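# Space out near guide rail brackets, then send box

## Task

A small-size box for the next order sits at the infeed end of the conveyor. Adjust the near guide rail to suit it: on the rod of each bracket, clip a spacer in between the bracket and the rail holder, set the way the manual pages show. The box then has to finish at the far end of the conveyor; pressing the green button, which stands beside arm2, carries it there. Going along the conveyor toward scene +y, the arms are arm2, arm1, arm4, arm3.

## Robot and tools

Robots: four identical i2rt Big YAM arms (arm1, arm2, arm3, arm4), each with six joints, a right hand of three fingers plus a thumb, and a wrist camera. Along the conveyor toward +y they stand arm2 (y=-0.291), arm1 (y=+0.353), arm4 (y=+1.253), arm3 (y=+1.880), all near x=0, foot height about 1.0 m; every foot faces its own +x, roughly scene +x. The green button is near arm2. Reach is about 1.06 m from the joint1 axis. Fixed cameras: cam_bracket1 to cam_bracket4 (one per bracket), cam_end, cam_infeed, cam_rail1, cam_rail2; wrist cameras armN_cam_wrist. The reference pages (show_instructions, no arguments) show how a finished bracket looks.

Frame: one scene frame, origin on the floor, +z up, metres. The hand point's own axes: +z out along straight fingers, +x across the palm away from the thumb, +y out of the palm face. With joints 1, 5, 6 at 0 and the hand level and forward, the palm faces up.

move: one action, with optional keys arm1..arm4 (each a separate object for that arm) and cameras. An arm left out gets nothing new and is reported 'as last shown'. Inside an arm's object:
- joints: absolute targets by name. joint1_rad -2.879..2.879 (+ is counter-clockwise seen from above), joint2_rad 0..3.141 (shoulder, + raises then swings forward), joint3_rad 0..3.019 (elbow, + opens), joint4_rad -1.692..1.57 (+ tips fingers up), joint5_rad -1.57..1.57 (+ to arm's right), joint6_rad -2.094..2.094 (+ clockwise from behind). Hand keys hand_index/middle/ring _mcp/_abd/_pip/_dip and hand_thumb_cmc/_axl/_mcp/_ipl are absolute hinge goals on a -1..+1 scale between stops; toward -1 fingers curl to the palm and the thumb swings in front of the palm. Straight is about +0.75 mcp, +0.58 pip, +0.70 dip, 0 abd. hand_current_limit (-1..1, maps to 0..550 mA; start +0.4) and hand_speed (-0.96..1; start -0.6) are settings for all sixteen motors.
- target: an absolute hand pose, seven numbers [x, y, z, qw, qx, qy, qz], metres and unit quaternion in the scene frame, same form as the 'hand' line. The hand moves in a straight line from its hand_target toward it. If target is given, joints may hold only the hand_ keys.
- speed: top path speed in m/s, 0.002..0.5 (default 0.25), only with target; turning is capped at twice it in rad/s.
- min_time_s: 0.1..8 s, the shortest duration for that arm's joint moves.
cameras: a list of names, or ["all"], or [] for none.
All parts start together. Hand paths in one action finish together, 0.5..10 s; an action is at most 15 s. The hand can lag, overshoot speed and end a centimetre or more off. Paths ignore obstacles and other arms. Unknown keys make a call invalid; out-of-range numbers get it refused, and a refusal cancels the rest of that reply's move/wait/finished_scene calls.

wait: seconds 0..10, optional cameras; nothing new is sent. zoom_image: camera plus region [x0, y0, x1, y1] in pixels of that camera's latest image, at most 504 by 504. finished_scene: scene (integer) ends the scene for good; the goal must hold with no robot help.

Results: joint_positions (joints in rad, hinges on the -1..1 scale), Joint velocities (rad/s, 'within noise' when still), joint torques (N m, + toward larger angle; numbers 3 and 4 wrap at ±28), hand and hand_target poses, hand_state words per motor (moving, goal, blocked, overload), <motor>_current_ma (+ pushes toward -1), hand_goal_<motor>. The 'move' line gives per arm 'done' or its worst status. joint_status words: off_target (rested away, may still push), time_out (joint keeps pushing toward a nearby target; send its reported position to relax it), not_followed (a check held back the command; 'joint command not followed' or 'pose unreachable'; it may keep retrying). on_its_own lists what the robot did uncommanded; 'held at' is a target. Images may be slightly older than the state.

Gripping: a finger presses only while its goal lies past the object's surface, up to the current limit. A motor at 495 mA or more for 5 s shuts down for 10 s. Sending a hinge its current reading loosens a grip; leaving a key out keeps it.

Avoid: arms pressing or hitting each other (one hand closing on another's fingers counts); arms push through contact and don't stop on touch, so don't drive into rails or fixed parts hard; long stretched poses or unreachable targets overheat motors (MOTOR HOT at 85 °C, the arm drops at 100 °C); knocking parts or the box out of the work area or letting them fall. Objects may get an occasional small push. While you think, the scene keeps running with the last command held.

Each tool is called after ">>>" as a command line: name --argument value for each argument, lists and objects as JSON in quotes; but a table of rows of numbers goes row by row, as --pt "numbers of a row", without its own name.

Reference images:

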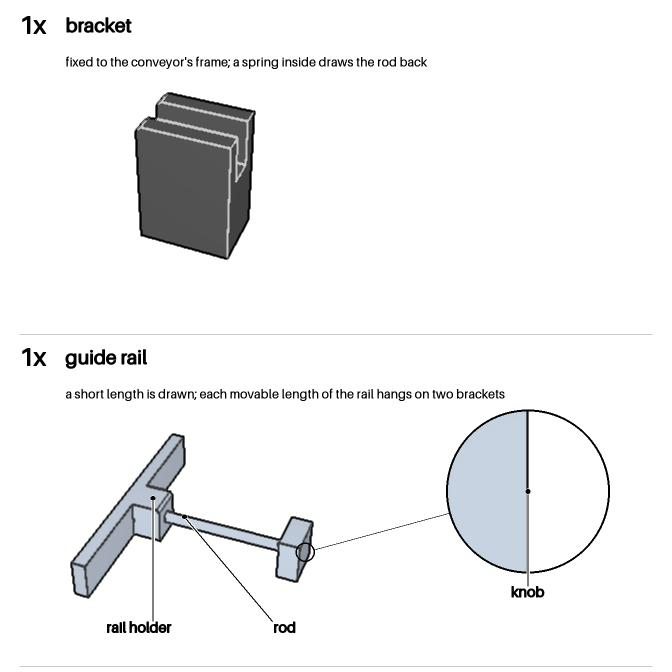

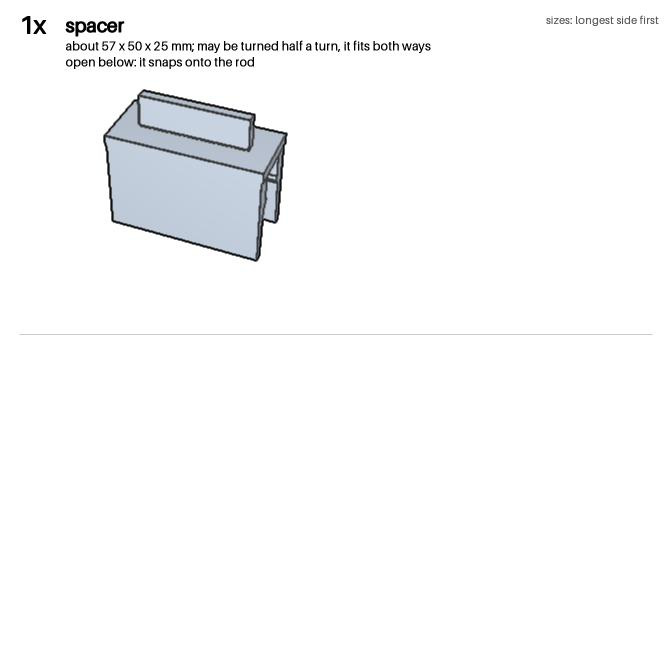

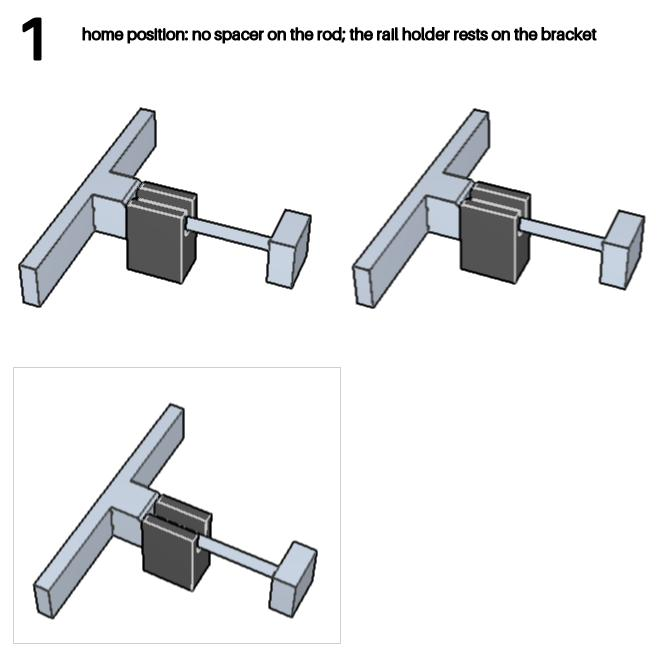

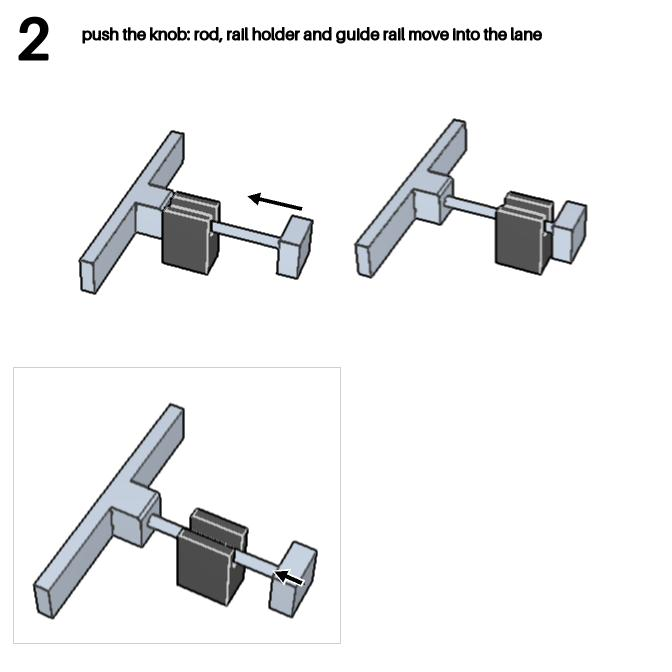

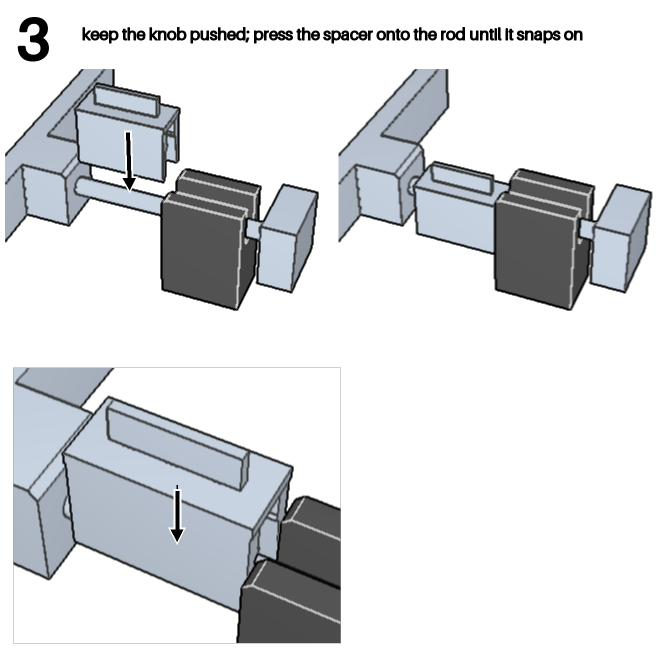

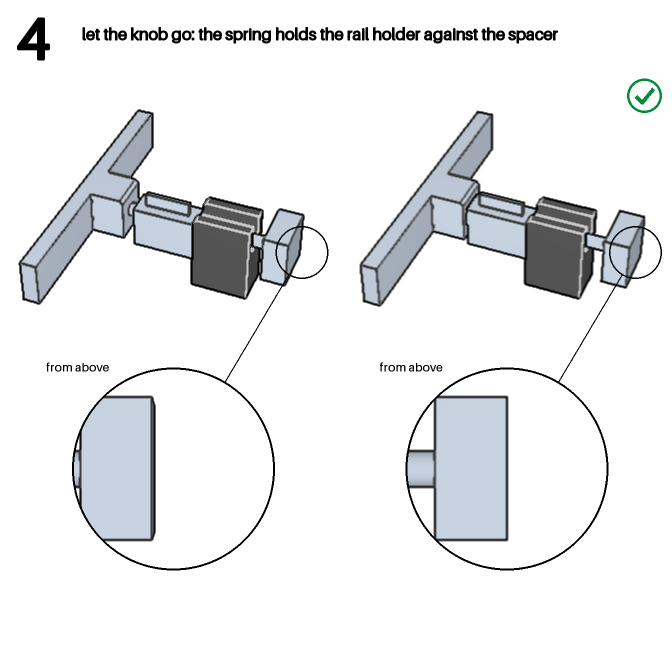

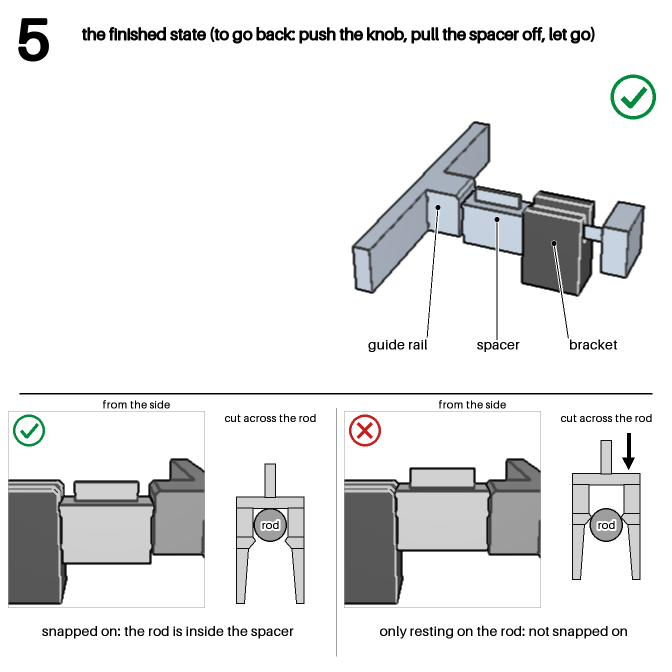

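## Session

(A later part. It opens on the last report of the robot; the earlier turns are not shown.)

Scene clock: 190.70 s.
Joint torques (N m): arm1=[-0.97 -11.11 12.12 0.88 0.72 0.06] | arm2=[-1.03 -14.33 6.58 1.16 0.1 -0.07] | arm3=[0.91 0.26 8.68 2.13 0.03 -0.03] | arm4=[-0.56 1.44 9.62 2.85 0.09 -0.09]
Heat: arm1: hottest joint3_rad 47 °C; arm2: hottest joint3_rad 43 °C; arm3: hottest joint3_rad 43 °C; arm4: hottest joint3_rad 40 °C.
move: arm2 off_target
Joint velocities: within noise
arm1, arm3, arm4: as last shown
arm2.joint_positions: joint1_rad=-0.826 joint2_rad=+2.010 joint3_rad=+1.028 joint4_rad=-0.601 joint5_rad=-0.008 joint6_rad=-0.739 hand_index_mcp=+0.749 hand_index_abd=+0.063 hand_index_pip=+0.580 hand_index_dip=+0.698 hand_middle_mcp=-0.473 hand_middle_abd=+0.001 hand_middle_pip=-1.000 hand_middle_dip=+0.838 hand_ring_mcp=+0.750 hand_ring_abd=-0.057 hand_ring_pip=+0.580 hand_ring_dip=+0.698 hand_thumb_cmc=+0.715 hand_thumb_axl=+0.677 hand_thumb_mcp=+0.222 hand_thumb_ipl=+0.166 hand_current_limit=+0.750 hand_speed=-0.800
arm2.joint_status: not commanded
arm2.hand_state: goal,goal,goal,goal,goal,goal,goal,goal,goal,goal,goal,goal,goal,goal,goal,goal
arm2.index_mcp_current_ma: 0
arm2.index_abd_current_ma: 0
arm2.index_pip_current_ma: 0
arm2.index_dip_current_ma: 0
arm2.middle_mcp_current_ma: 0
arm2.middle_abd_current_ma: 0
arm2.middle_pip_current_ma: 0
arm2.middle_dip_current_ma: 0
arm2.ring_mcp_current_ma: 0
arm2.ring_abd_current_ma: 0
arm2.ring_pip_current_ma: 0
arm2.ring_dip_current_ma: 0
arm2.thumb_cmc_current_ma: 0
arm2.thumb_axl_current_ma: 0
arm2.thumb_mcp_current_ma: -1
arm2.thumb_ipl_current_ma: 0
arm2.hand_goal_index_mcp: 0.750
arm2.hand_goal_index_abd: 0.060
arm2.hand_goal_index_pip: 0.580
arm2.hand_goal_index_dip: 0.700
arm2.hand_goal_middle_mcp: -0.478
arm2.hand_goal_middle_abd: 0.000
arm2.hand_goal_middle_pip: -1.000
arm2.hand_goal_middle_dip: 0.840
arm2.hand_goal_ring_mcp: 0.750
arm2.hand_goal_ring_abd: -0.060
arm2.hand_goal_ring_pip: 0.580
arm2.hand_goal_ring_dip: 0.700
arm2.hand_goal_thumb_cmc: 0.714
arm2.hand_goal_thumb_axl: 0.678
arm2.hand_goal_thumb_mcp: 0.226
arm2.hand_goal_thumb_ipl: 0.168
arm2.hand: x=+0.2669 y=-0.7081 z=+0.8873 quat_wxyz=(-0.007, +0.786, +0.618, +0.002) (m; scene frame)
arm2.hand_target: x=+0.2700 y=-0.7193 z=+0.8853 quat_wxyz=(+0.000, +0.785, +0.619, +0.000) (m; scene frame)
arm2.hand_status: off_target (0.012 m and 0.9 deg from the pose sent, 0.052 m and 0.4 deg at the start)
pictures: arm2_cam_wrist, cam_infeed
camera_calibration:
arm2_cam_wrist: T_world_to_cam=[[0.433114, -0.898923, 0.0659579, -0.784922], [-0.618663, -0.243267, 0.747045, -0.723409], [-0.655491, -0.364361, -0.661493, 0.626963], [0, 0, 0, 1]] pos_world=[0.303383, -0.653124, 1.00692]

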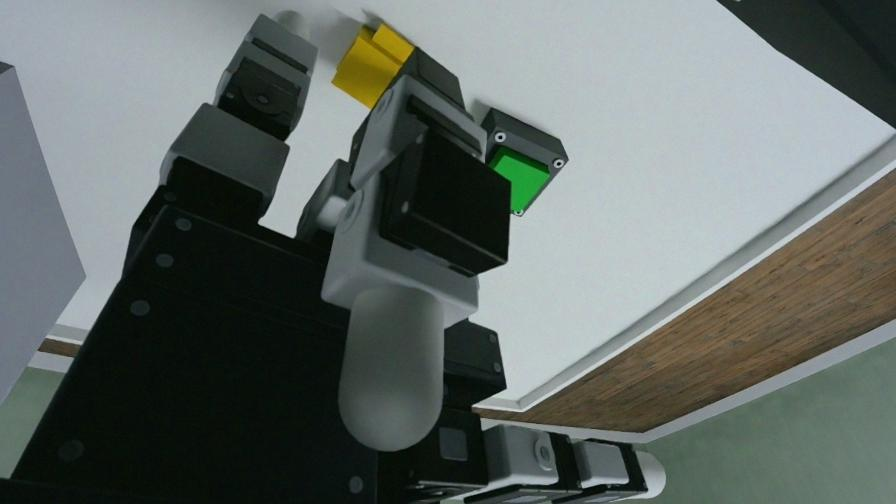

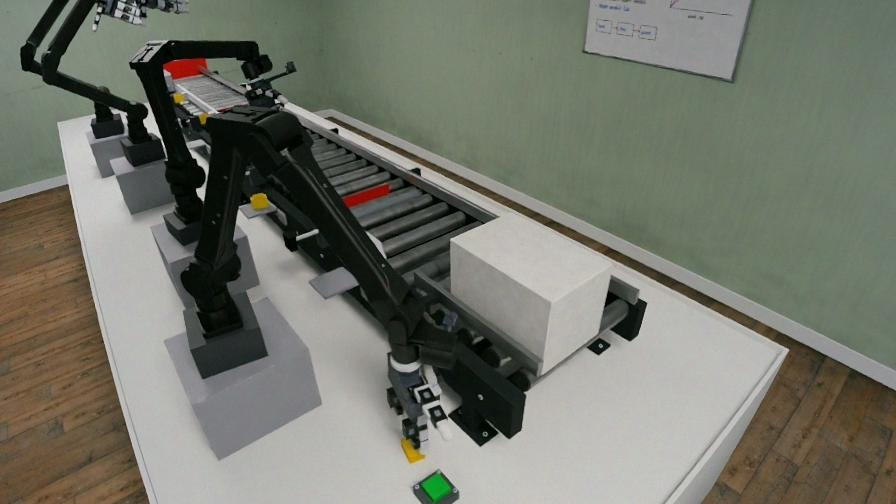

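>>> move --arm2 '{"target": [0.274, -0.736, 0.868, 0, 0.7853, 0.6191, 0], "speed": 0.1}' --cameras '["cam_infeed"]'

>>> zoom_image --camera "cam_infeed" --region '[350, 380, 470, 490]'

Scene clock: 191.87 s.
Joint torques (N m): arm1=[-0.79 -11.16 12.11 0.84 0.71 0.07] | arm2=[-1.55 -14.56 6.75 0.99 0.1 -0.08] | arm3=[0.62 1.26 8.73 2.06 0.03 0.01] | arm4=[-0.44 1.38 9.63 2.86 0.1 -0.08]
Heat: arm1: hottest joint3_rad 47 °C; arm2: hottest joint3_rad 43 °C; arm3: hottest joint3_rad 43 °C; arm4: hottest joint3_rad 40 °C.
move: arm2 off_target
Joint velocities: within noise
arm1: as last shown
arm2.joint_positions: joint1_rad=-0.838 joint2_rad=+2.063 joint3_rad=+1.080 joint4_rad=-0.589 joint5_rad=-0.008 joint6_rad=-0.751 hand_index_mcp=+0.749 hand_index_abd=+0.063 hand_index_pip=+0.580 hand_index_dip=+0.698 hand_middle_mcp=-0.473 hand_middle_abd=+0.001 hand_middle_pip=-1.000 hand_middle_dip=+0.838 hand_ring_mcp=+0.750 hand_ring_abd=-0.057 hand_ring_pip=+0.580 hand_ring_dip=+0.698 hand_thumb_cmc=+0.715 hand_thumb_axl=+0.677 hand_thumb_mcp=+0.222 hand_thumb_ipl=+0.166 hand_current_limit=+0.750 hand_speed=-0.800
arm2.joint_status: not commanded
arm2.hand_state: goal,goal,goal,goal,goal,goal,goal,goal,goal,goal,goal,goal,goal,goal,goal,goal
arm2.index_mcp_current_ma: 0
arm2.index_abd_current_ma: 0
arm2.index_pip_current_ma: 0
arm2.index_dip_current_ma: 0
arm2.middle_mcp_current_ma: 0
arm2.middle_abd_current_ma: 0
arm2.middle_pip_current_ma: 0
arm2.middle_dip_current_ma: 0
arm2.ring_mcp_current_ma: 0
arm2.ring_abd_current_ma: 0
arm2.ring_pip_current_ma: 0
arm2.ring_dip_current_ma: 0
arm2.thumb_cmc_current_ma: 0
arm2.thumb_axl_current_ma: 0
arm2.thumb_mcp_current_ma: -1
arm2.thumb_ipl_current_ma: 0
arm2.hand_goal_index_mcp: 0.750
arm2.hand_goal_index_abd: 0.060
arm2.hand_goal_index_pip: 0.580
arm2.hand_goal_index_dip: 0.700
arm2.hand_goal_middle_mcp: -0.478
arm2.hand_goal_middle_abd: 0.000
arm2.hand_goal_middle_pip: -1.000
arm2.hand_goal_middle_dip: 0.840
arm2.hand_goal_ring_mcp: 0.750
arm2.hand_goal_ring_abd: -0.060
arm2.hand_goal_ring_pip: 0.580
arm2.hand_goal_ring_dip: 0.700
arm2.hand_goal_thumb_cmc: 0.714
arm2.hand_goal_thumb_axl: 0.678
arm2.hand_goal_thumb_mcp: 0.226
arm2.hand_goal_thumb_ipl: 0.168
arm2.hand: x=+0.2723 y=-0.7266 z=+0.8753 quat_wxyz=(-0.002, +0.786, +0.618, +0.001) (m; scene frame)
arm2.hand_target: x=+0.2737 y=-0.7357 z=+0.8681 quat_wxyz=(+0.000, +0.785, +0.619, +0.000) (m; scene frame)
arm2.hand_status: off_target (0.012 m and 0.3 deg from the pose sent, 0.035 m and 0.9 deg at the start)
arm3.joint_positions: joint1_rad=-0.066 joint2_rad=+0.623 joint3_rad=+1.407 joint4_rad=-1.267 joint5_rad=-0.036 joint6_rad=+1.128 hand_index_mcp=+0.754 hand_index_abd=+0.001 hand_index_pip=+0.577 hand_index_dip=+0.696 hand_middle_mcp=+0.754 hand_middle_abd=+0.001 hand_middle_pip=+0.577 hand_middle_dip=+0.696 hand_ring_mcp=+0.754 hand_ring_abd=+0.001 hand_ring_pip=+0.577 hand_ring_dip=+0.696 hand_thumb_cmc=+0.714 hand_thumb_axl=+0.677 hand_thumb_mcp=+0.226 hand_thumb_ipl=+0.168 hand_current_limit=+0.400 hand_speed=-0.600
arm3.joint_status: not commanded
arm3.hand_state: goal,goal,goal,goal,goal,goal,goal,goal,goal,goal,goal,goal,goal,goal,goal,goal
arm3.index_mcp_current_ma: 0
arm3.index_abd_current_ma: 0
arm3.index_pip_current_ma: 1
arm3.index_dip_current_ma: 0
arm3.middle_mcp_current_ma: 0
arm3.middle_abd_current_ma: 1
arm3.middle_pip_current_ma: 1
arm3.middle_dip_current_ma: 0
arm3.ring_mcp_current_ma: 0
arm3.ring_abd_current_ma: 0
arm3.ring_pip_current_ma: 1
arm3.ring_dip_current_ma: 0
arm3.thumb_cmc_current_ma: 0
arm3.thumb_axl_current_ma: -1
arm3.thumb_mcp_current_ma: 0
arm3.thumb_ipl_current_ma: 0
arm3.hand_goal_index_mcp: 0.754
arm3.hand_goal_index_abd: 0.000
arm3.hand_goal_index_pip: 0.576
arm3.hand_goal_index_dip: 0.696
arm3.hand_goal_middle_mcp: 0.754
arm3.hand_goal_middle_abd: 0.000
arm3.hand_goal_middle_pip: 0.576
arm3.hand_goal_middle_dip: 0.696
arm3.hand_goal_ring_mcp: 0.754
arm3.hand_goal_ring_abd: 0.000
arm3.hand_goal_ring_pip: 0.576
arm3.hand_goal_ring_dip: 0.696
arm3.hand_goal_thumb_cmc: 0.714
arm3.hand_goal_thumb_axl: 0.678
arm3.hand_goal_thumb_mcp: 0.226
arm3.hand_goal_thumb_ipl: 0.168
arm3.hand: x=+0.1674 y=+1.7468 z=+1.5789 quat_wxyz=(+0.148, +0.846, +0.109, +0.500) (m; scene frame)
arm3.hand_target: x=+0.1644 y=+1.7474 z=+1.5900 quat_wxyz=(+0.152, +0.840, +0.109, +0.510) (m; scene frame)
arm3.hand_status: not commanded
arm4.joint_positions: joint1_rad=+0.036 joint2_rad=+0.636 joint3_rad=+1.438 joint4_rad=-1.159 joint5_rad=-0.065 joint6_rad=+1.072 hand_index_mcp=+0.755 hand_index_abd=+0.001 hand_index_pip=+0.577 hand_index_dip=+0.696 hand_middle_mcp=+0.755 hand_middle_abd=+0.001 hand_middle_pip=+0.577 hand_middle_dip=+0.696 hand_ring_mcp=+0.755 hand_ring_abd=+0.001 hand_ring_pip=+0.577 hand_ring_dip=+0.696 hand_thumb_cmc=+0.715 hand_thumb_axl=+0.677 hand_thumb_mcp=+0.226 hand_thumb_ipl=+0.168 hand_current_limit=+0.400 hand_speed=-0.600
arm4.joint_status: not commanded
arm4.hand_state: goal,goal,goal,goal,goal,goal,goal,goal,goal,goal,goal,goal,goal,goal,goal,goal
arm4.index_mcp_current_ma: 2
arm4.index_abd_current_ma: 1
arm4.index_pip_current_ma: 1
arm4.index_dip_current_ma: 0
arm4.middle_mcp_current_ma: 2
arm4.middle_abd_current_ma: 0
arm4.middle_pip_current_ma: 1
arm4.middle_dip_current_ma: 0
arm4.ring_mcp_current_ma: 2
arm4.ring_abd_current_ma: 1
arm4.ring_pip_current_ma: 1
arm4.ring_dip_current_ma: 0
arm4.thumb_cmc_current_ma: 2
arm4.thumb_axl_current_ma: -1
arm4.thumb_mcp_current_ma: 0
arm4.thumb_ipl_current_ma: 0
arm4.hand_goal_index_mcp: 0.754
arm4.hand_goal_index_abd: 0.000
arm4.hand_goal_index_pip: 0.576
arm4.hand_goal_index_dip: 0.696
arm4.hand_goal_middle_mcp: 0.754
arm4.hand_goal_middle_abd: 0.000
arm4.hand_goal_middle_pip: 0.576
arm4.hand_goal_middle_dip: 0.696
arm4.hand_goal_ring_mcp: 0.754
arm4.hand_goal_ring_abd: 0.000
arm4.hand_goal_ring_pip: 0.576
arm4.hand_goal_ring_dip: 0.696
arm4.hand_goal_thumb_cmc: 0.714
arm4.hand_goal_thumb_axl: 0.678
arm4.hand_goal_thumb_mcp: 0.226
arm4.hand_goal_thumb_ipl: 0.168
arm4.hand: x=+0.3151 y=+1.2167 z=+1.6294 quat_wxyz=(+0.081, +0.779, +0.272, +0.559) (m; scene frame)
arm4.hand_target: x=+0.3107 y=+1.2162 z=+1.6444 quat_wxyz=(+0.084, +0.770, +0.270, +0.572) (m; scene frame)
arm4.hand_status: not commanded
pictures: cam_infeed

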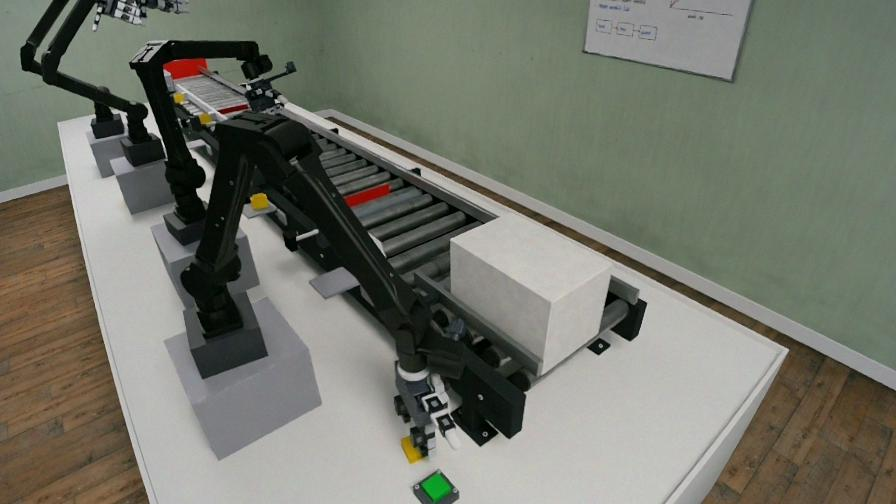

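Scaled by 4.200 from the camera's 896x504 image, which has a finer 1280x720 frame.

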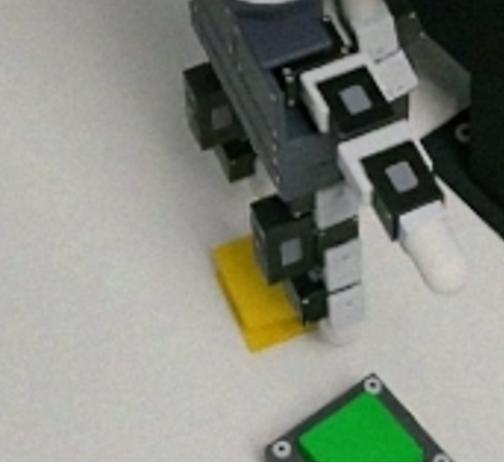

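>>> move --arm2 '{"target": [0.268, -0.709, 0.848, 0, 0.7853, 0.6191, 0], "speed": 0.08}' --cameras '["cam_infeed", "arm2_cam_wrist"]'

>>> zoom_image --camera "cam_infeed" --region '[350, 380, 470, 490]'

Scene clock: 193.07 s.
Joint torques (N m): arm1=[-0.85 -11.11 12.08 0.85 0.72 0.06] | arm2=[0.21 -14.92 4.75 1.31 0.06 0.07] | arm3=[0.26 0.85 8.68 2.21 0.02 0.01] | arm4=[-0.67 1.55 9.61 2.88 0.1 -0.09]
Heat: arm1: hottest joint3_rad 47 °C; arm2: hottest joint3_rad 43 °C; arm3: hottest joint3_rad 43 °C; arm4: hottest joint3_rad 40 °C.
move: arm2 off_target
Joint velocities: within noise
arm1, arm3, arm4: as last shown
arm2.joint_positions: joint1_rad=-0.833 joint2_rad=+2.073 joint3_rad=+1.028 joint4_rad=-0.504 joint5_rad=-0.008 joint6_rad=-0.749 hand_index_mcp=+0.749 hand_index_abd=+0.063 hand_index_pip=+0.580 hand_index_dip=+0.698 hand_middle_mcp=-0.473 hand_middle_abd=+0.001 hand_middle_pip=-1.000 hand_middle_dip=+0.838 hand_ring_mcp=+0.750 hand_ring_abd=-0.057 hand_ring_pip=+0.580 hand_ring_dip=+0.698 hand_thumb_cmc=+0.715 hand_thumb_axl=+0.677 hand_thumb_mcp=+0.222 hand_thumb_ipl=+0.166 hand_current_limit=+0.750 hand_speed=-0.800
arm2.joint_status: not commanded
arm2.hand_state: goal,goal,goal,goal,goal,goal,goal,goal,goal,goal,goal,goal,goal,goal,goal,goal
arm2.index_mcp_current_ma: 0
arm2.index_abd_current_ma: 0
arm2.index_pip_current_ma: 0
arm2.index_dip_current_ma: 0
arm2.middle_mcp_current_ma: 0
arm2.middle_abd_current_ma: 0
arm2.middle_pip_current_ma: 0
arm2.middle_dip_current_ma: 0
arm2.ring_mcp_current_ma: 0
arm2.ring_abd_current_ma: 0
arm2.ring_pip_current_ma: 0
arm2.ring_dip_current_ma: 0
arm2.thumb_cmc_current_ma: 0
arm2.thumb_axl_current_ma: 0
arm2.thumb_mcp_current_ma: -1
arm2.thumb_ipl_current_ma: 0
arm2.hand_goal_index_mcp: 0.750
arm2.hand_goal_index_abd: 0.060
arm2.hand_goal_index_pip: 0.580
arm2.hand_goal_index_dip: 0.700
arm2.hand_goal_middle_mcp: -0.478
arm2.hand_goal_middle_abd: 0.000
arm2.hand_goal_middle_pip: -1.000
arm2.hand_goal_middle_dip: 0.840
arm2.hand_goal_ring_mcp: 0.750
arm2.hand_goal_ring_abd: -0.060
arm2.hand_goal_ring_pip: 0.580
arm2.hand_goal_ring_dip: 0.700
arm2.hand_goal_thumb_cmc: 0.714
arm2.hand_goal_thumb_axl: 0.678
arm2.hand_goal_thumb_mcp: 0.226
arm2.hand_goal_thumb_ipl: 0.168
arm2.hand: x=+0.2681 y=-0.7157 z=+0.8623 quat_wxyz=(+0.010, +0.785, +0.619, +0.000) (m; scene frame)
arm2.hand_target: x=+0.2677 y=-0.7089 z=+0.8485 quat_wxyz=(+0.000, +0.785, +0.619, +0.000) (m; scene frame)
arm2.hand_status: off_target (0.016 m and 1.1 deg from the pose sent, 0.033 m and 0.3 deg at the start)
pictures: arm2_cam_wrist, cam_infeed
camera_calibration:
arm2_cam_wrist: T_world_to_cam=[[0.434171, -0.895364, 0.099092, -0.816922], [-0.631861, -0.224285, 0.741922, -0.68426], [-0.642065, -0.384733, -0.663123, 0.591664], [0, 0, 0, 1]] pos_world=[0.302213, -0.657279, 0.980964]

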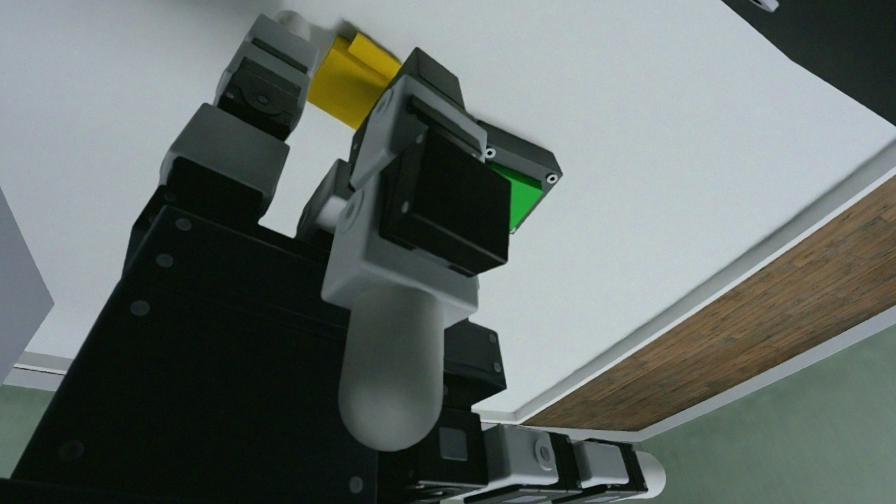

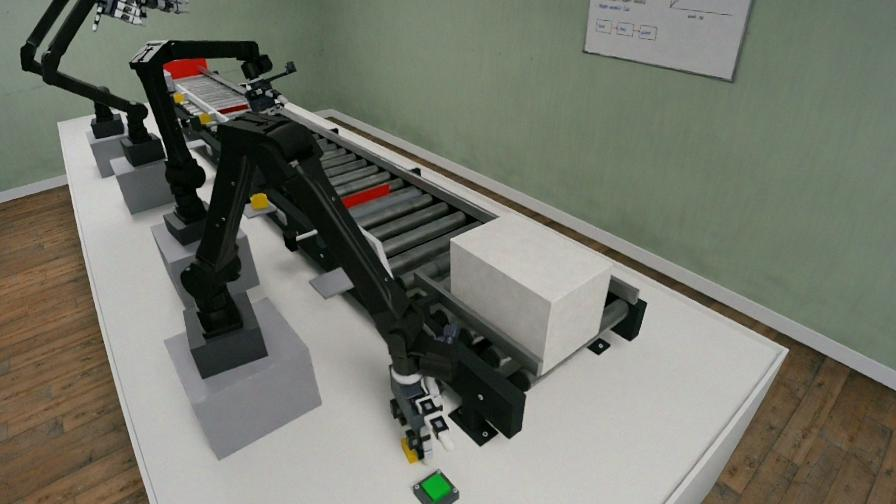

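Scaled by 4.200 from the camera's 896x504 image, which has a finer 1280x720 frame.

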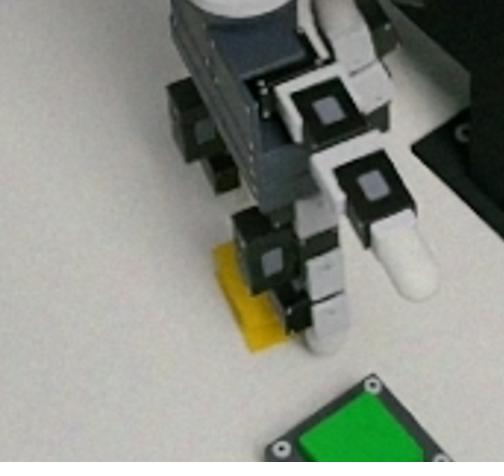

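>>> move --arm2 '{"target": [0.268, -0.710, 0.830, 0, 0.7853, 0.6191, 0], "speed": 0.06}' --cameras '["cam_infeed", "arm2_cam_wrist"]'

>>> zoom_image --camera "cam_infeed" --region '[350, 380, 470, 490]'

>>> zoom_image --camera "arm2_cam_wrist" --region '[200, 0, 560, 220]'

Scene clock: 194.13 s.
Joint torques (N m): arm1=[-0.79 -11.11 12.11 0.87 0.72 0.06] | arm2=[0.26 -13.8 4.88 1.29 -0.09 0.1] | arm3=[0.62 0.73 8.53 2.17 0.02 0.02] | arm4=[-0.56 1.61 9.61 2.89 0.1 -0.09]
Heat: arm1: hottest joint3_rad 47 °C; arm2: hottest joint3_rad 43 °C; arm3: hottest joint3_rad 43 °C; arm4: hottest joint3_rad 40 °C.
move: arm2 off_target
Joint velocities: within noise
arm1, arm3, arm4: as last shown
arm2.joint_positions: joint1_rad=-0.833 joint2_rad=+2.113 joint3_rad=+1.028 joint4_rad=-0.467 joint5_rad=-0.006 joint6_rad=-0.749 hand_index_mcp=+0.752 hand_index_abd=+0.057 hand_index_pip=+0.581 hand_index_dip=+0.699 hand_middle_mcp=-0.473 hand_middle_abd=+0.001 hand_middle_pip=-1.000 hand_middle_dip=+0.838 hand_ring_mcp=+0.750 hand_ring_abd=-0.058 hand_ring_pip=+0.580 hand_ring_dip=+0.698 hand_thumb_cmc=+0.715 hand_thumb_axl=+0.677 hand_thumb_mcp=+0.222 hand_thumb_ipl=+0.166 hand_current_limit=+0.750 hand_speed=-0.800
arm2.joint_status: not commanded
arm2.hand_state: goal,goal,goal,goal,goal,goal,goal,goal,goal,goal,goal,goal,goal,goal,goal,goal
arm2.index_mcp_current_ma: 0
arm2.index_abd_current_ma: 0
arm2.index_pip_current_ma: 0
arm2.index_dip_current_ma: 0
arm2.middle_mcp_current_ma: 1
arm2.middle_abd_current_ma: 0
arm2.middle_pip_current_ma: 0
arm2.middle_dip_current_ma: 0
arm2.ring_mcp_current_ma: 0
arm2.ring_abd_current_ma: 0
arm2.ring_pip_current_ma: 0
arm2.ring_dip_current_ma: 0
arm2.thumb_cmc_current_ma: 0
arm2.thumb_axl_current_ma: 0
arm2.thumb_mcp_current_ma: -1
arm2.thumb_ipl_current_ma: 0
arm2.hand_goal_index_mcp: 0.750
arm2.hand_goal_index_abd: 0.060
arm2.hand_goal_index_pip: 0.580
arm2.hand_goal_index_dip: 0.700
arm2.hand_goal_middle_mcp: -0.478
arm2.hand_goal_middle_abd: 0.000
arm2.hand_goal_middle_pip: -1.000
arm2.hand_goal_middle_dip: 0.840
arm2.hand_goal_ring_mcp: 0.750
arm2.hand_goal_ring_abd: -0.060
arm2.hand_goal_ring_pip: 0.580
arm2.hand_goal_ring_dip: 0.700
arm2.hand_goal_thumb_cmc: 0.714
arm2.hand_goal_thumb_axl: 0.678
arm2.hand_goal_thumb_mcp: 0.226
arm2.hand_goal_thumb_ipl: 0.168
arm2.hand: x=+0.2663 y=-0.7140 z=+0.8450 quat_wxyz=(+0.008, +0.785, +0.619, -0.001) (m; scene frame)
arm2.hand_target: x=+0.2676 y=-0.7097 z=+0.8305 quat_wxyz=(+0.000, +0.785, +0.619, +0.000) (m; scene frame)
arm2.hand_status: off_target (0.016 m and 0.9 deg from the pose sent, 0.033 m and 1.1 deg at the start)
pictures: arm2_cam_wrist, cam_infeed
camera_calibration:
arm2_cam_wrist: T_world_to_cam=[[0.434186, -0.895651, 0.096394, -0.810879], [-0.629264, -0.224986, 0.743914, -0.675006], [-0.6446, -0.383654, -0.661287, 0.579573], [0, 0, 0, 1]] pos_world=[0.300907, -0.655776, 0.963574]

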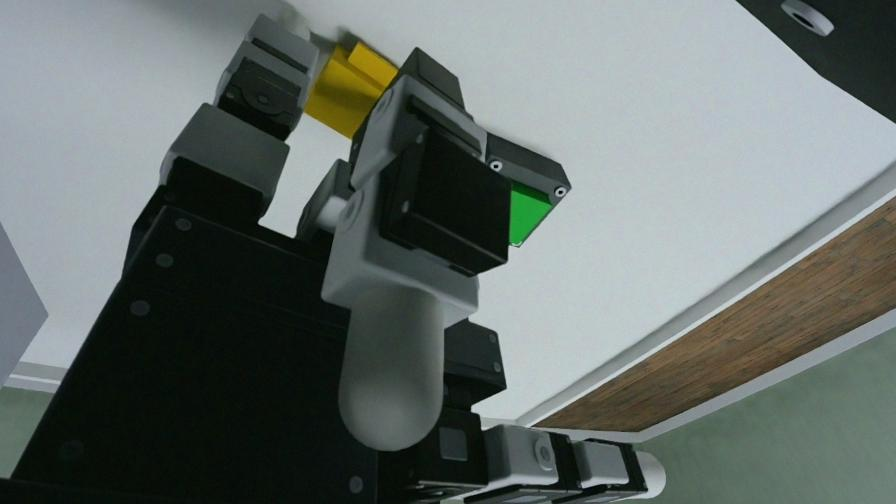

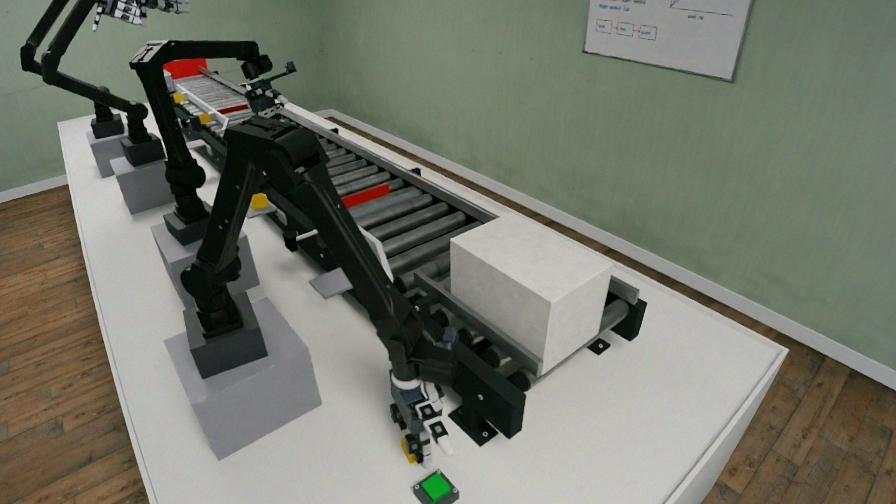

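Scaled by 4.200 from the camera's 896x504 image, which has a finer 1280x720 frame.

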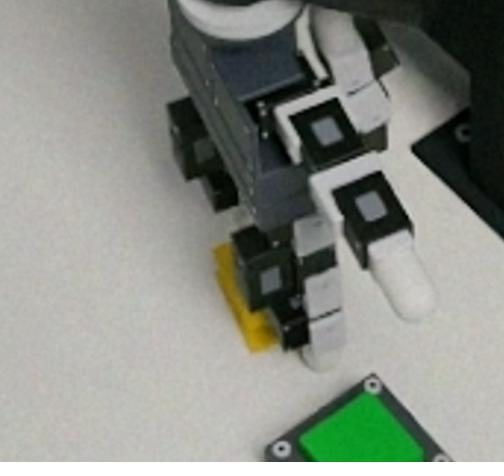

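Scaled by 1.400 from the camera's 896x504 image, which has a finer 1280x720 frame.

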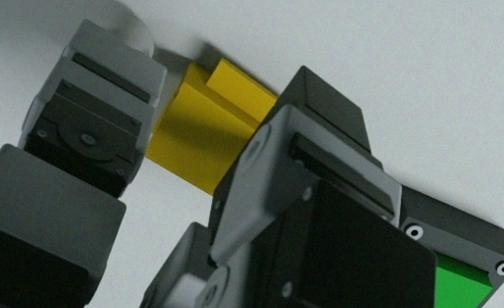

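>>> move --arm2 '{"joints": {"hand_index_abd": -0.10, "hand_ring_abd": 0.10}}' --cameras '["cam_infeed", "arm2_cam_wrist"]'

>>> zoom_image --camera "arm2_cam_wrist" --region '[200, 0, 560, 220]'

Scene clock: 195.07 s.
Joint torques (N m): arm1=[-0.79 -11.22 12.1 0.83 0.71 0.06] | arm2=[0.38 -13.86 4.82 0.9 -0.1 0.1] | arm3=[0.44 1.49 8.68 2.1 0.03 0.01] | arm4=[-0.56 1.55 9.59 2.85 0.1 -0.09]
Heat: arm1: hottest joint3_rad 47 °C; arm2: hottest joint3_rad 43 °C; arm3: hottest joint3_rad 43 °C; arm4: hottest joint3_rad 40 °C.
move: arm2 off_target
Joint velocities: within noise
arm1, arm3, arm4: as last shown
arm2.joint_positions: joint1_rad=-0.833 joint2_rad=+2.113 joint3_rad=+1.028 joint4_rad=-0.462 joint5_rad=-0.005 joint6_rad=-0.749 hand_index_mcp=+0.752 hand_index_abd=-0.059 hand_index_pip=+0.581 hand_index_dip=+0.700 hand_middle_mcp=-0.473 hand_middle_abd=+0.001 hand_middle_pip=-1.000 hand_middle_dip=+0.838 hand_ring_mcp=+0.750 hand_ring_abd=+0.082 hand_ring_pip=+0.580 hand_ring_dip=+0.698 hand_thumb_cmc=+0.715 hand_thumb_axl=+0.677 hand_thumb_mcp=+0.222 hand_thumb_ipl=+0.166 hand_current_limit=+0.750 hand_speed=-0.800
arm2.joint_status: hand_index_abd off_target (ended at -0.059, target -0.100); the others done
arm2.hand_state: goal,blocked,goal,goal,goal,goal,goal,goal,goal,goal,goal,goal,goal,goal,goal,goal
arm2.index_mcp_current_ma: 0
arm2.index_abd_current_ma: 20
arm2.index_pip_current_ma: 0
arm2.index_dip_current_ma: 0
arm2.middle_mcp_current_ma: 1
arm2.middle_abd_current_ma: 0
arm2.middle_pip_current_ma: 0
arm2.middle_dip_current_ma: 0
arm2.ring_mcp_current_ma: 0
arm2.ring_abd_current_ma: -4
arm2.ring_pip_current_ma: 0
arm2.ring_dip_current_ma: 0
arm2.thumb_cmc_current_ma: 0
arm2.thumb_axl_current_ma: 0
arm2.thumb_mcp_current_ma: -1
arm2.thumb_ipl_current_ma: 0
arm2.hand_goal_index_mcp: 0.750
arm2.hand_goal_index_abd: -0.100
arm2.hand_goal_index_pip: 0.580
arm2.hand_goal_index_dip: 0.700
arm2.hand_goal_middle_mcp: -0.478
arm2.hand_goal_middle_abd: 0.000
arm2.hand_goal_middle_pip: -1.000
arm2.hand_goal_middle_dip: 0.840
arm2.hand_goal_ring_mcp: 0.750
arm2.hand_goal_ring_abd: 0.100
arm2.hand_goal_ring_pip: 0.580
arm2.hand_goal_ring_dip: 0.700
arm2.hand_goal_thumb_cmc: 0.714
arm2.hand_goal_thumb_axl: 0.678
arm2.hand_goal_thumb_mcp: 0.226
arm2.hand_goal_thumb_ipl: 0.168
arm2.hand: x=+0.2669 y=-0.7152 z=+0.8454 quat_wxyz=(+0.011, +0.785, +0.619, -0.001) (m; scene frame)
arm2.hand_target: x=+0.2676 y=-0.7097 z=+0.8305 quat_wxyz=(+0.000, +0.785, +0.619, +0.000) (m; scene frame)
arm2.hand_status: not commanded
pictures: arm2_cam_wrist, cam_infeed
camera_calibration:
arm2_cam_wrist: T_world_to_cam=[[0.433992, -0.895142, 0.101842, -0.816476], [-0.63075, -0.221184, 0.743795, -0.671976], [-0.643277, -0.387038, -0.660603, 0.576448], [0, 0, 0, 1]] pos_world=[0.301311, -0.656385, 0.963767]

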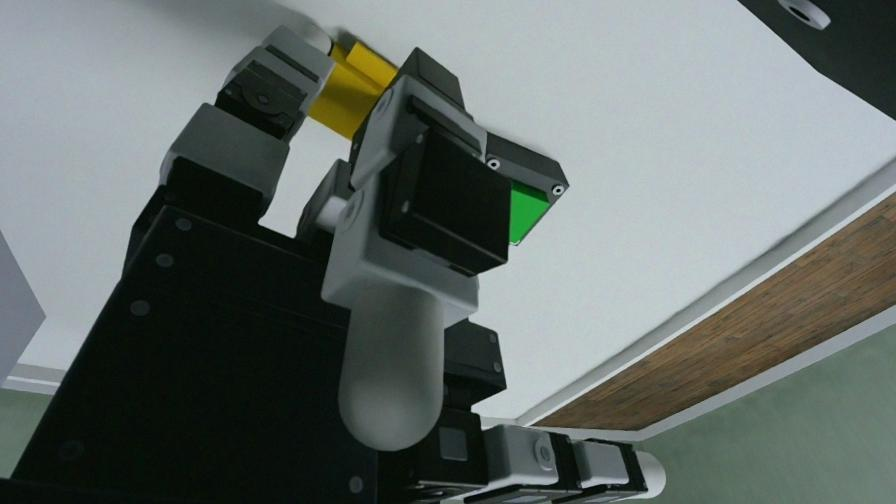

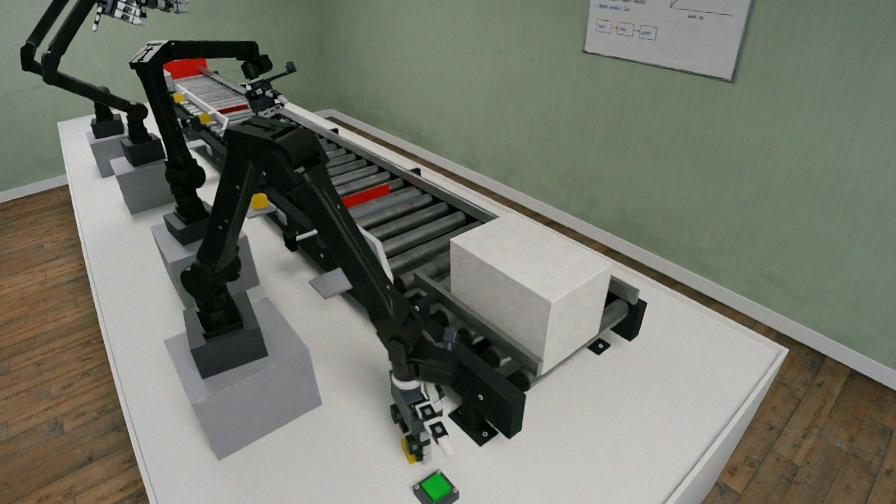

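Scaled by 1.400 from the camera's 896x504 image, which has a finer 1280x720 frame.

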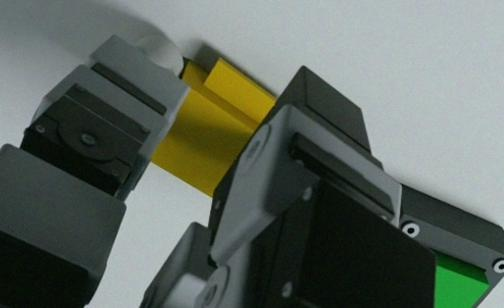

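>>> move --arm2 '{"joints": {"hand_index_abd": -0.16, "hand_ring_abd": 0.16}}'

>>> move --arm2 '{"target": [0.270, -0.712, 0.87, 0, 0.7853, 0.6191, 0], "speed": 0.05}' --cameras '["cam_infeed", "arm2_cam_wrist"]'

>>> zoom_image --camera "cam_infeed" --region '[350, 380, 470, 490]'

Scene clock: 195.70 s.
Joint torques (N m): arm1=[-0.91 -11.22 12.08 0.85 0.72 0.06] | arm2=[0.03 -14.15 4.77 1.13 -0.02 0.05] | arm3=[0.15 0.85 8.7 2.06 0.04 -0.05] | arm4=[-0.5 1.32 9.61 2.89 0.1 -0.09]
Heat: arm1: hottest joint3_rad 47 °C; arm2: hottest joint3_rad 43 °C; arm3: hottest joint3_rad 43 °C; arm4: hottest joint3_rad 40 °C.
move: arm2 off_target
Joint velocities: within noise
arm1, arm3, arm4: as last shown
arm2.joint_positions: joint1_rad=-0.833 joint2_rad=+2.113 joint3_rad=+1.028 joint4_rad=-0.462 joint5_rad=-0.005 joint6_rad=-0.749 hand_index_mcp=+0.752 hand_index_abd=-0.063 hand_index_pip=+0.581 hand_index_dip=+0.700 hand_middle_mcp=-0.473 hand_middle_abd=+0.001 hand_middle_pip=-1.000 hand_middle_dip=+0.838 hand_ring_mcp=+0.750 hand_ring_abd=+0.090 hand_ring_pip=+0.580 hand_ring_dip=+0.698 hand_thumb_cmc=+0.715 hand_thumb_axl=+0.677 hand_thumb_mcp=+0.222 hand_thumb_ipl=+0.166 hand_current_limit=+0.750 hand_speed=-0.800
arm2.joint_status: hand_index_abd off_target (ended at -0.063, target -0.160); hand_ring_abd off_target (ended at +0.090, target +0.160)
arm2.hand_state: goal,blocked,goal,goal,goal,goal,goal,goal,goal,blocked,goal,goal,goal,goal,goal,goal
arm2.index_mcp_current_ma: 0
arm2.index_abd_current_ma: 107
arm2.index_pip_current_ma: 0
arm2.index_dip_current_ma: 0
arm2.middle_mcp_current_ma: 1
arm2.middle_abd_current_ma: 0
arm2.middle_pip_current_ma: 0
arm2.middle_dip_current_ma: 0
arm2.ring_mcp_current_ma: 0
arm2.ring_abd_current_ma: -57
arm2.ring_pip_current_ma: 0
arm2.ring_dip_current_ma: 0
arm2.thumb_cmc_current_ma: 0
arm2.thumb_axl_current_ma: 0
arm2.thumb_mcp_current_ma: -1
arm2.thumb_ipl_current_ma: 0
arm2.hand_goal_index_mcp: 0.750
arm2.hand_goal_index_abd: -0.160
arm2.hand_goal_index_pip: 0.580
arm2.hand_goal_index_dip: 0.700
arm2.hand_goal_middle_mcp: -0.478
arm2.hand_goal_middle_abd: 0.000
arm2.hand_goal_middle_pip: -1.000
arm2.hand_goal_middle_dip: 0.840
arm2.hand_goal_ring_mcp: 0.750
arm2.hand_goal_ring_abd: 0.160
arm2.hand_goal_ring_pip: 0.580
arm2.hand_goal_ring_dip: 0.700
arm2.hand_goal_thumb_cmc: 0.714
arm2.hand_goal_thumb_axl: 0.678
arm2.hand_goal_thumb_mcp: 0.226
arm2.hand_goal_thumb_ipl: 0.168
arm2.hand: x=+0.2669 y=-0.7152 z=+0.8454 quat_wxyz=(+0.011, +0.785, +0.619, -0.001) (m; scene frame)
arm2.hand_target: x=+0.2676 y=-0.7097 z=+0.8305 quat_wxyz=(+0.000, +0.785, +0.619, +0.000) (m; scene frame)
arm2.hand_status: not commanded
pictures: none

Scene clock: 197.13 s.
Joint torques (N m): arm1=[-0.97 -11.16 12.11 0.85 0.72 0.06] | arm2=[-0.97 -15.56 5.01 0.38 -0.1 0.03] | arm3=[-0.67 1.2 8.58 1.85 -0.03 -0.03] | arm4=[-0.5 1.38 9.59 2.86 0.09 -0.08]
Heat: arm1: hottest joint3_rad 47 °C; arm2: hottest joint3_rad 43 °C; arm3: hottest joint3_rad 43 °C; arm4: hottest joint3_rad 40 °C.
move: arm2 done
Joint velocities: within noise
arm1.joint_positions: joint1_rad=+0.455 joint2_rad=+1.486 joint3_rad=+1.356 joint4_rad=-1.411 joint5_rad=+0.297 joint6_rad=+1.492 hand_index_mcp=+0.929 hand_index_abd=+0.001 hand_index_pip=-0.546 hand_index_dip=+0.075 hand_middle_mcp=+0.992 hand_middle_abd=+0.003 hand_middle_pip=+0.994 hand_middle_dip=+0.998 hand_ring_mcp=+0.994 hand_ring_abd=+0.001 hand_ring_pip=+0.995 hand_ring_dip=+0.997 hand_thumb_cmc=-0.484 hand_thumb_axl=+0.677 hand_thumb_mcp=-0.122 hand_thumb_ipl=+0.007 hand_current_limit=+0.750 hand_speed=-0.500
arm1.joint_status: not commanded
arm1.hand_state: goal,goal,goal,goal,goal,goal,goal,goal,goal,goal,goal,goal,goal,goal,goal,goal
arm1.index_mcp_current_ma: -1
arm1.index_abd_current_ma: 1
arm1.index_pip_current_ma: 0
arm1.index_dip_current_ma: 4
arm1.middle_mcp_current_ma: -15
arm1.middle_abd_current_ma: 3
arm1.middle_pip_current_ma: -10
arm1.middle_dip_current_ma: -3
arm1.ring_mcp_current_ma: -12
arm1.ring_abd_current_ma: 1
arm1.ring_pip_current_ma: -8
arm1.ring_dip_current_ma: -3
arm1.thumb_cmc_current_ma: 2
arm1.thumb_axl_current_ma: -1
arm1.thumb_mcp_current_ma: -4
arm1.thumb_ipl_current_ma: 2
arm1.hand_goal_index_mcp: 0.930
arm1.hand_goal_index_abd: 0.000
arm1.hand_goal_index_pip: -0.546
arm1.hand_goal_index_dip: 0.072
arm1.hand_goal_middle_mcp: 1.000
arm1.hand_goal_middle_abd: 0.000
arm1.hand_goal_middle_pip: 1.000
arm1.hand_goal_middle_dip: 1.000
arm1.hand_goal_ring_mcp: 1.000
arm1.hand_goal_ring_abd: 0.000
arm1.hand_goal_ring_pip: 1.000
arm1.hand_goal_ring_dip: 1.000
arm1.hand_goal_thumb_cmc: -0.486
arm1.hand_goal_thumb_axl: 0.678
arm1.hand_goal_thumb_mcp: -0.120
arm1.hand_goal_thumb_ipl: 0.006
arm1.hand: x=+0.4570 y=+0.4716 z=+1.2290 quat_wxyz=(+0.140, +0.938, +0.314, +0.050) (m; scene frame)
arm1.hand_target: x=+0.4703 y=+0.4771 z=+1.2399 quat_wxyz=(+0.136, +0.940, +0.305, +0.070) (m; scene frame)
arm1.hand_status: not commanded
arm2.joint_positions: joint1_rad=-0.833 joint2_rad=+2.063 joint3_rad=+1.028 joint4_rad=-0.539 joint5_rad=-0.004 joint6_rad=-0.749 hand_index_mcp=+0.745 hand_index_abd=-0.064 hand_index_pip=+0.578 hand_index_dip=+0.700 hand_middle_mcp=-0.473 hand_middle_abd=+0.001 hand_middle_pip=-1.000 hand_middle_dip=+0.838 hand_ring_mcp=+0.749 hand_ring_abd=+0.090 hand_ring_pip=+0.580 hand_ring_dip=+0.698 hand_thumb_cmc=+0.715 hand_thumb_axl=+0.677 hand_thumb_mcp=+0.222 hand_thumb_ipl=+0.166 hand_current_limit=+0.750 hand_speed=-0.800
arm2.joint_status: not commanded
arm2.hand_state: goal,blocked,goal,goal,goal,goal,goal,goal,goal,blocked,goal,goal,goal,goal,goal,goal
arm2.index_mcp_current_ma: -1
arm2.index_abd_current_ma: 105
arm2.index_pip_current_ma: 0
arm2.index_dip_current_ma: 0
arm2.middle_mcp_current_ma: 1
arm2.middle_abd_current_ma: 0
arm2.middle_pip_current_ma: 0
arm2.middle_dip_current_ma: 0
arm2.ring_mcp_current_ma: 0
arm2.ring_abd_current_ma: -57
arm2.ring_pip_current_ma: 0
arm2.ring_dip_current_ma: 0
arm2.thumb_cmc_current_ma: 0
arm2.thumb_axl_current_ma: 0
arm2.thumb_mcp_current_ma: -1
arm2.thumb_ipl_current_ma: 0
arm2.hand_goal_index_mcp: 0.750
arm2.hand_goal_index_abd: -0.160
arm2.hand_goal_index_pip: 0.580
arm2.hand_goal_index_dip: 0.700
arm2.hand_goal_middle_mcp: -0.478
arm2.hand_goal_middle_abd: 0.000
arm2.hand_goal_middle_pip: -1.000
arm2.hand_goal_middle_dip: 0.840
arm2.hand_goal_ring_mcp: 0.750
arm2.hand_goal_ring_abd: 0.160
arm2.hand_goal_ring_pip: 0.580
arm2.hand_goal_ring_dip: 0.700
arm2.hand_goal_thumb_cmc: 0.714
arm2.hand_goal_thumb_axl: 0.678
arm2.hand_goal_thumb_mcp: 0.226
arm2.hand_goal_thumb_ipl: 0.168
arm2.hand: x=+0.2643 y=-0.7113 z=+0.8648 quat_wxyz=(-0.003, +0.785, +0.619, -0.001) (m; scene frame)
arm2.hand_target: x=+0.2699 y=-0.7119 z=+0.8700 quat_wxyz=(+0.000, +0.785, +0.619, +0.000) (m; scene frame)
arm2.hand_status: done (0.008 m and 0.3 deg from the pose sent, 0.025 m and 1.2 deg at the start)
arm3, arm4: as last shown
pictures: arm2_cam_wrist, cam_infeed
camera_calibration:
arm2_cam_wrist: T_world_to_cam=[[0.435236, -0.897164, 0.0752767, -0.792622], [-0.619185, -0.237583, 0.748441, -0.706], [-0.65359, -0.372359, -0.658915, 0.60076], [0, 0, 0, 1]] pos_world=[0.300484, -0.655147, 0.983915]

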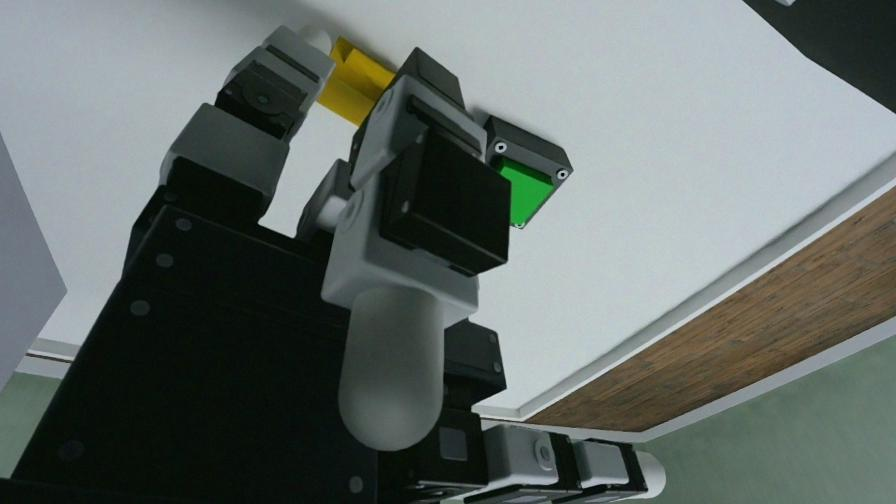

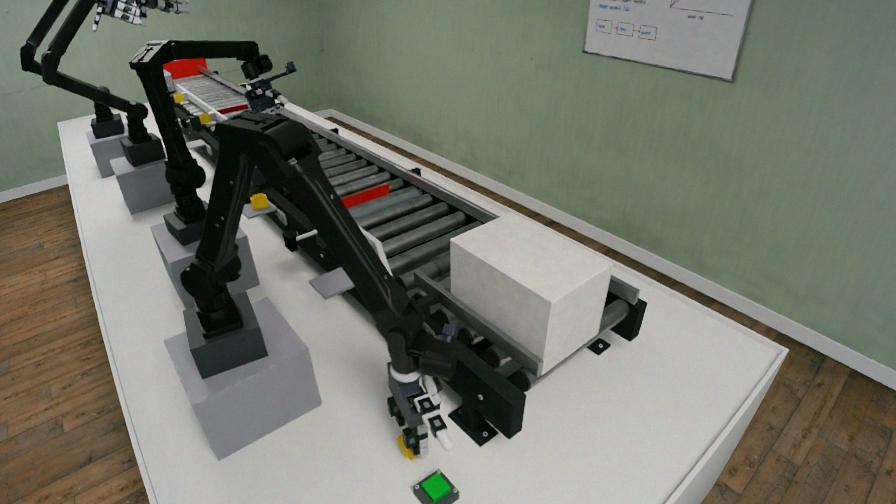

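Scaled by 4.200 from the camera's 896x504 image, which has a finer 1280x720 frame.

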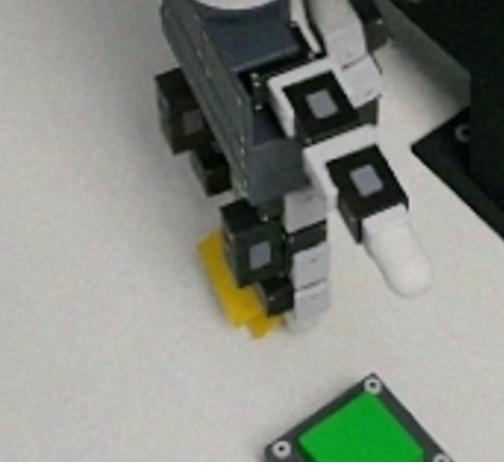

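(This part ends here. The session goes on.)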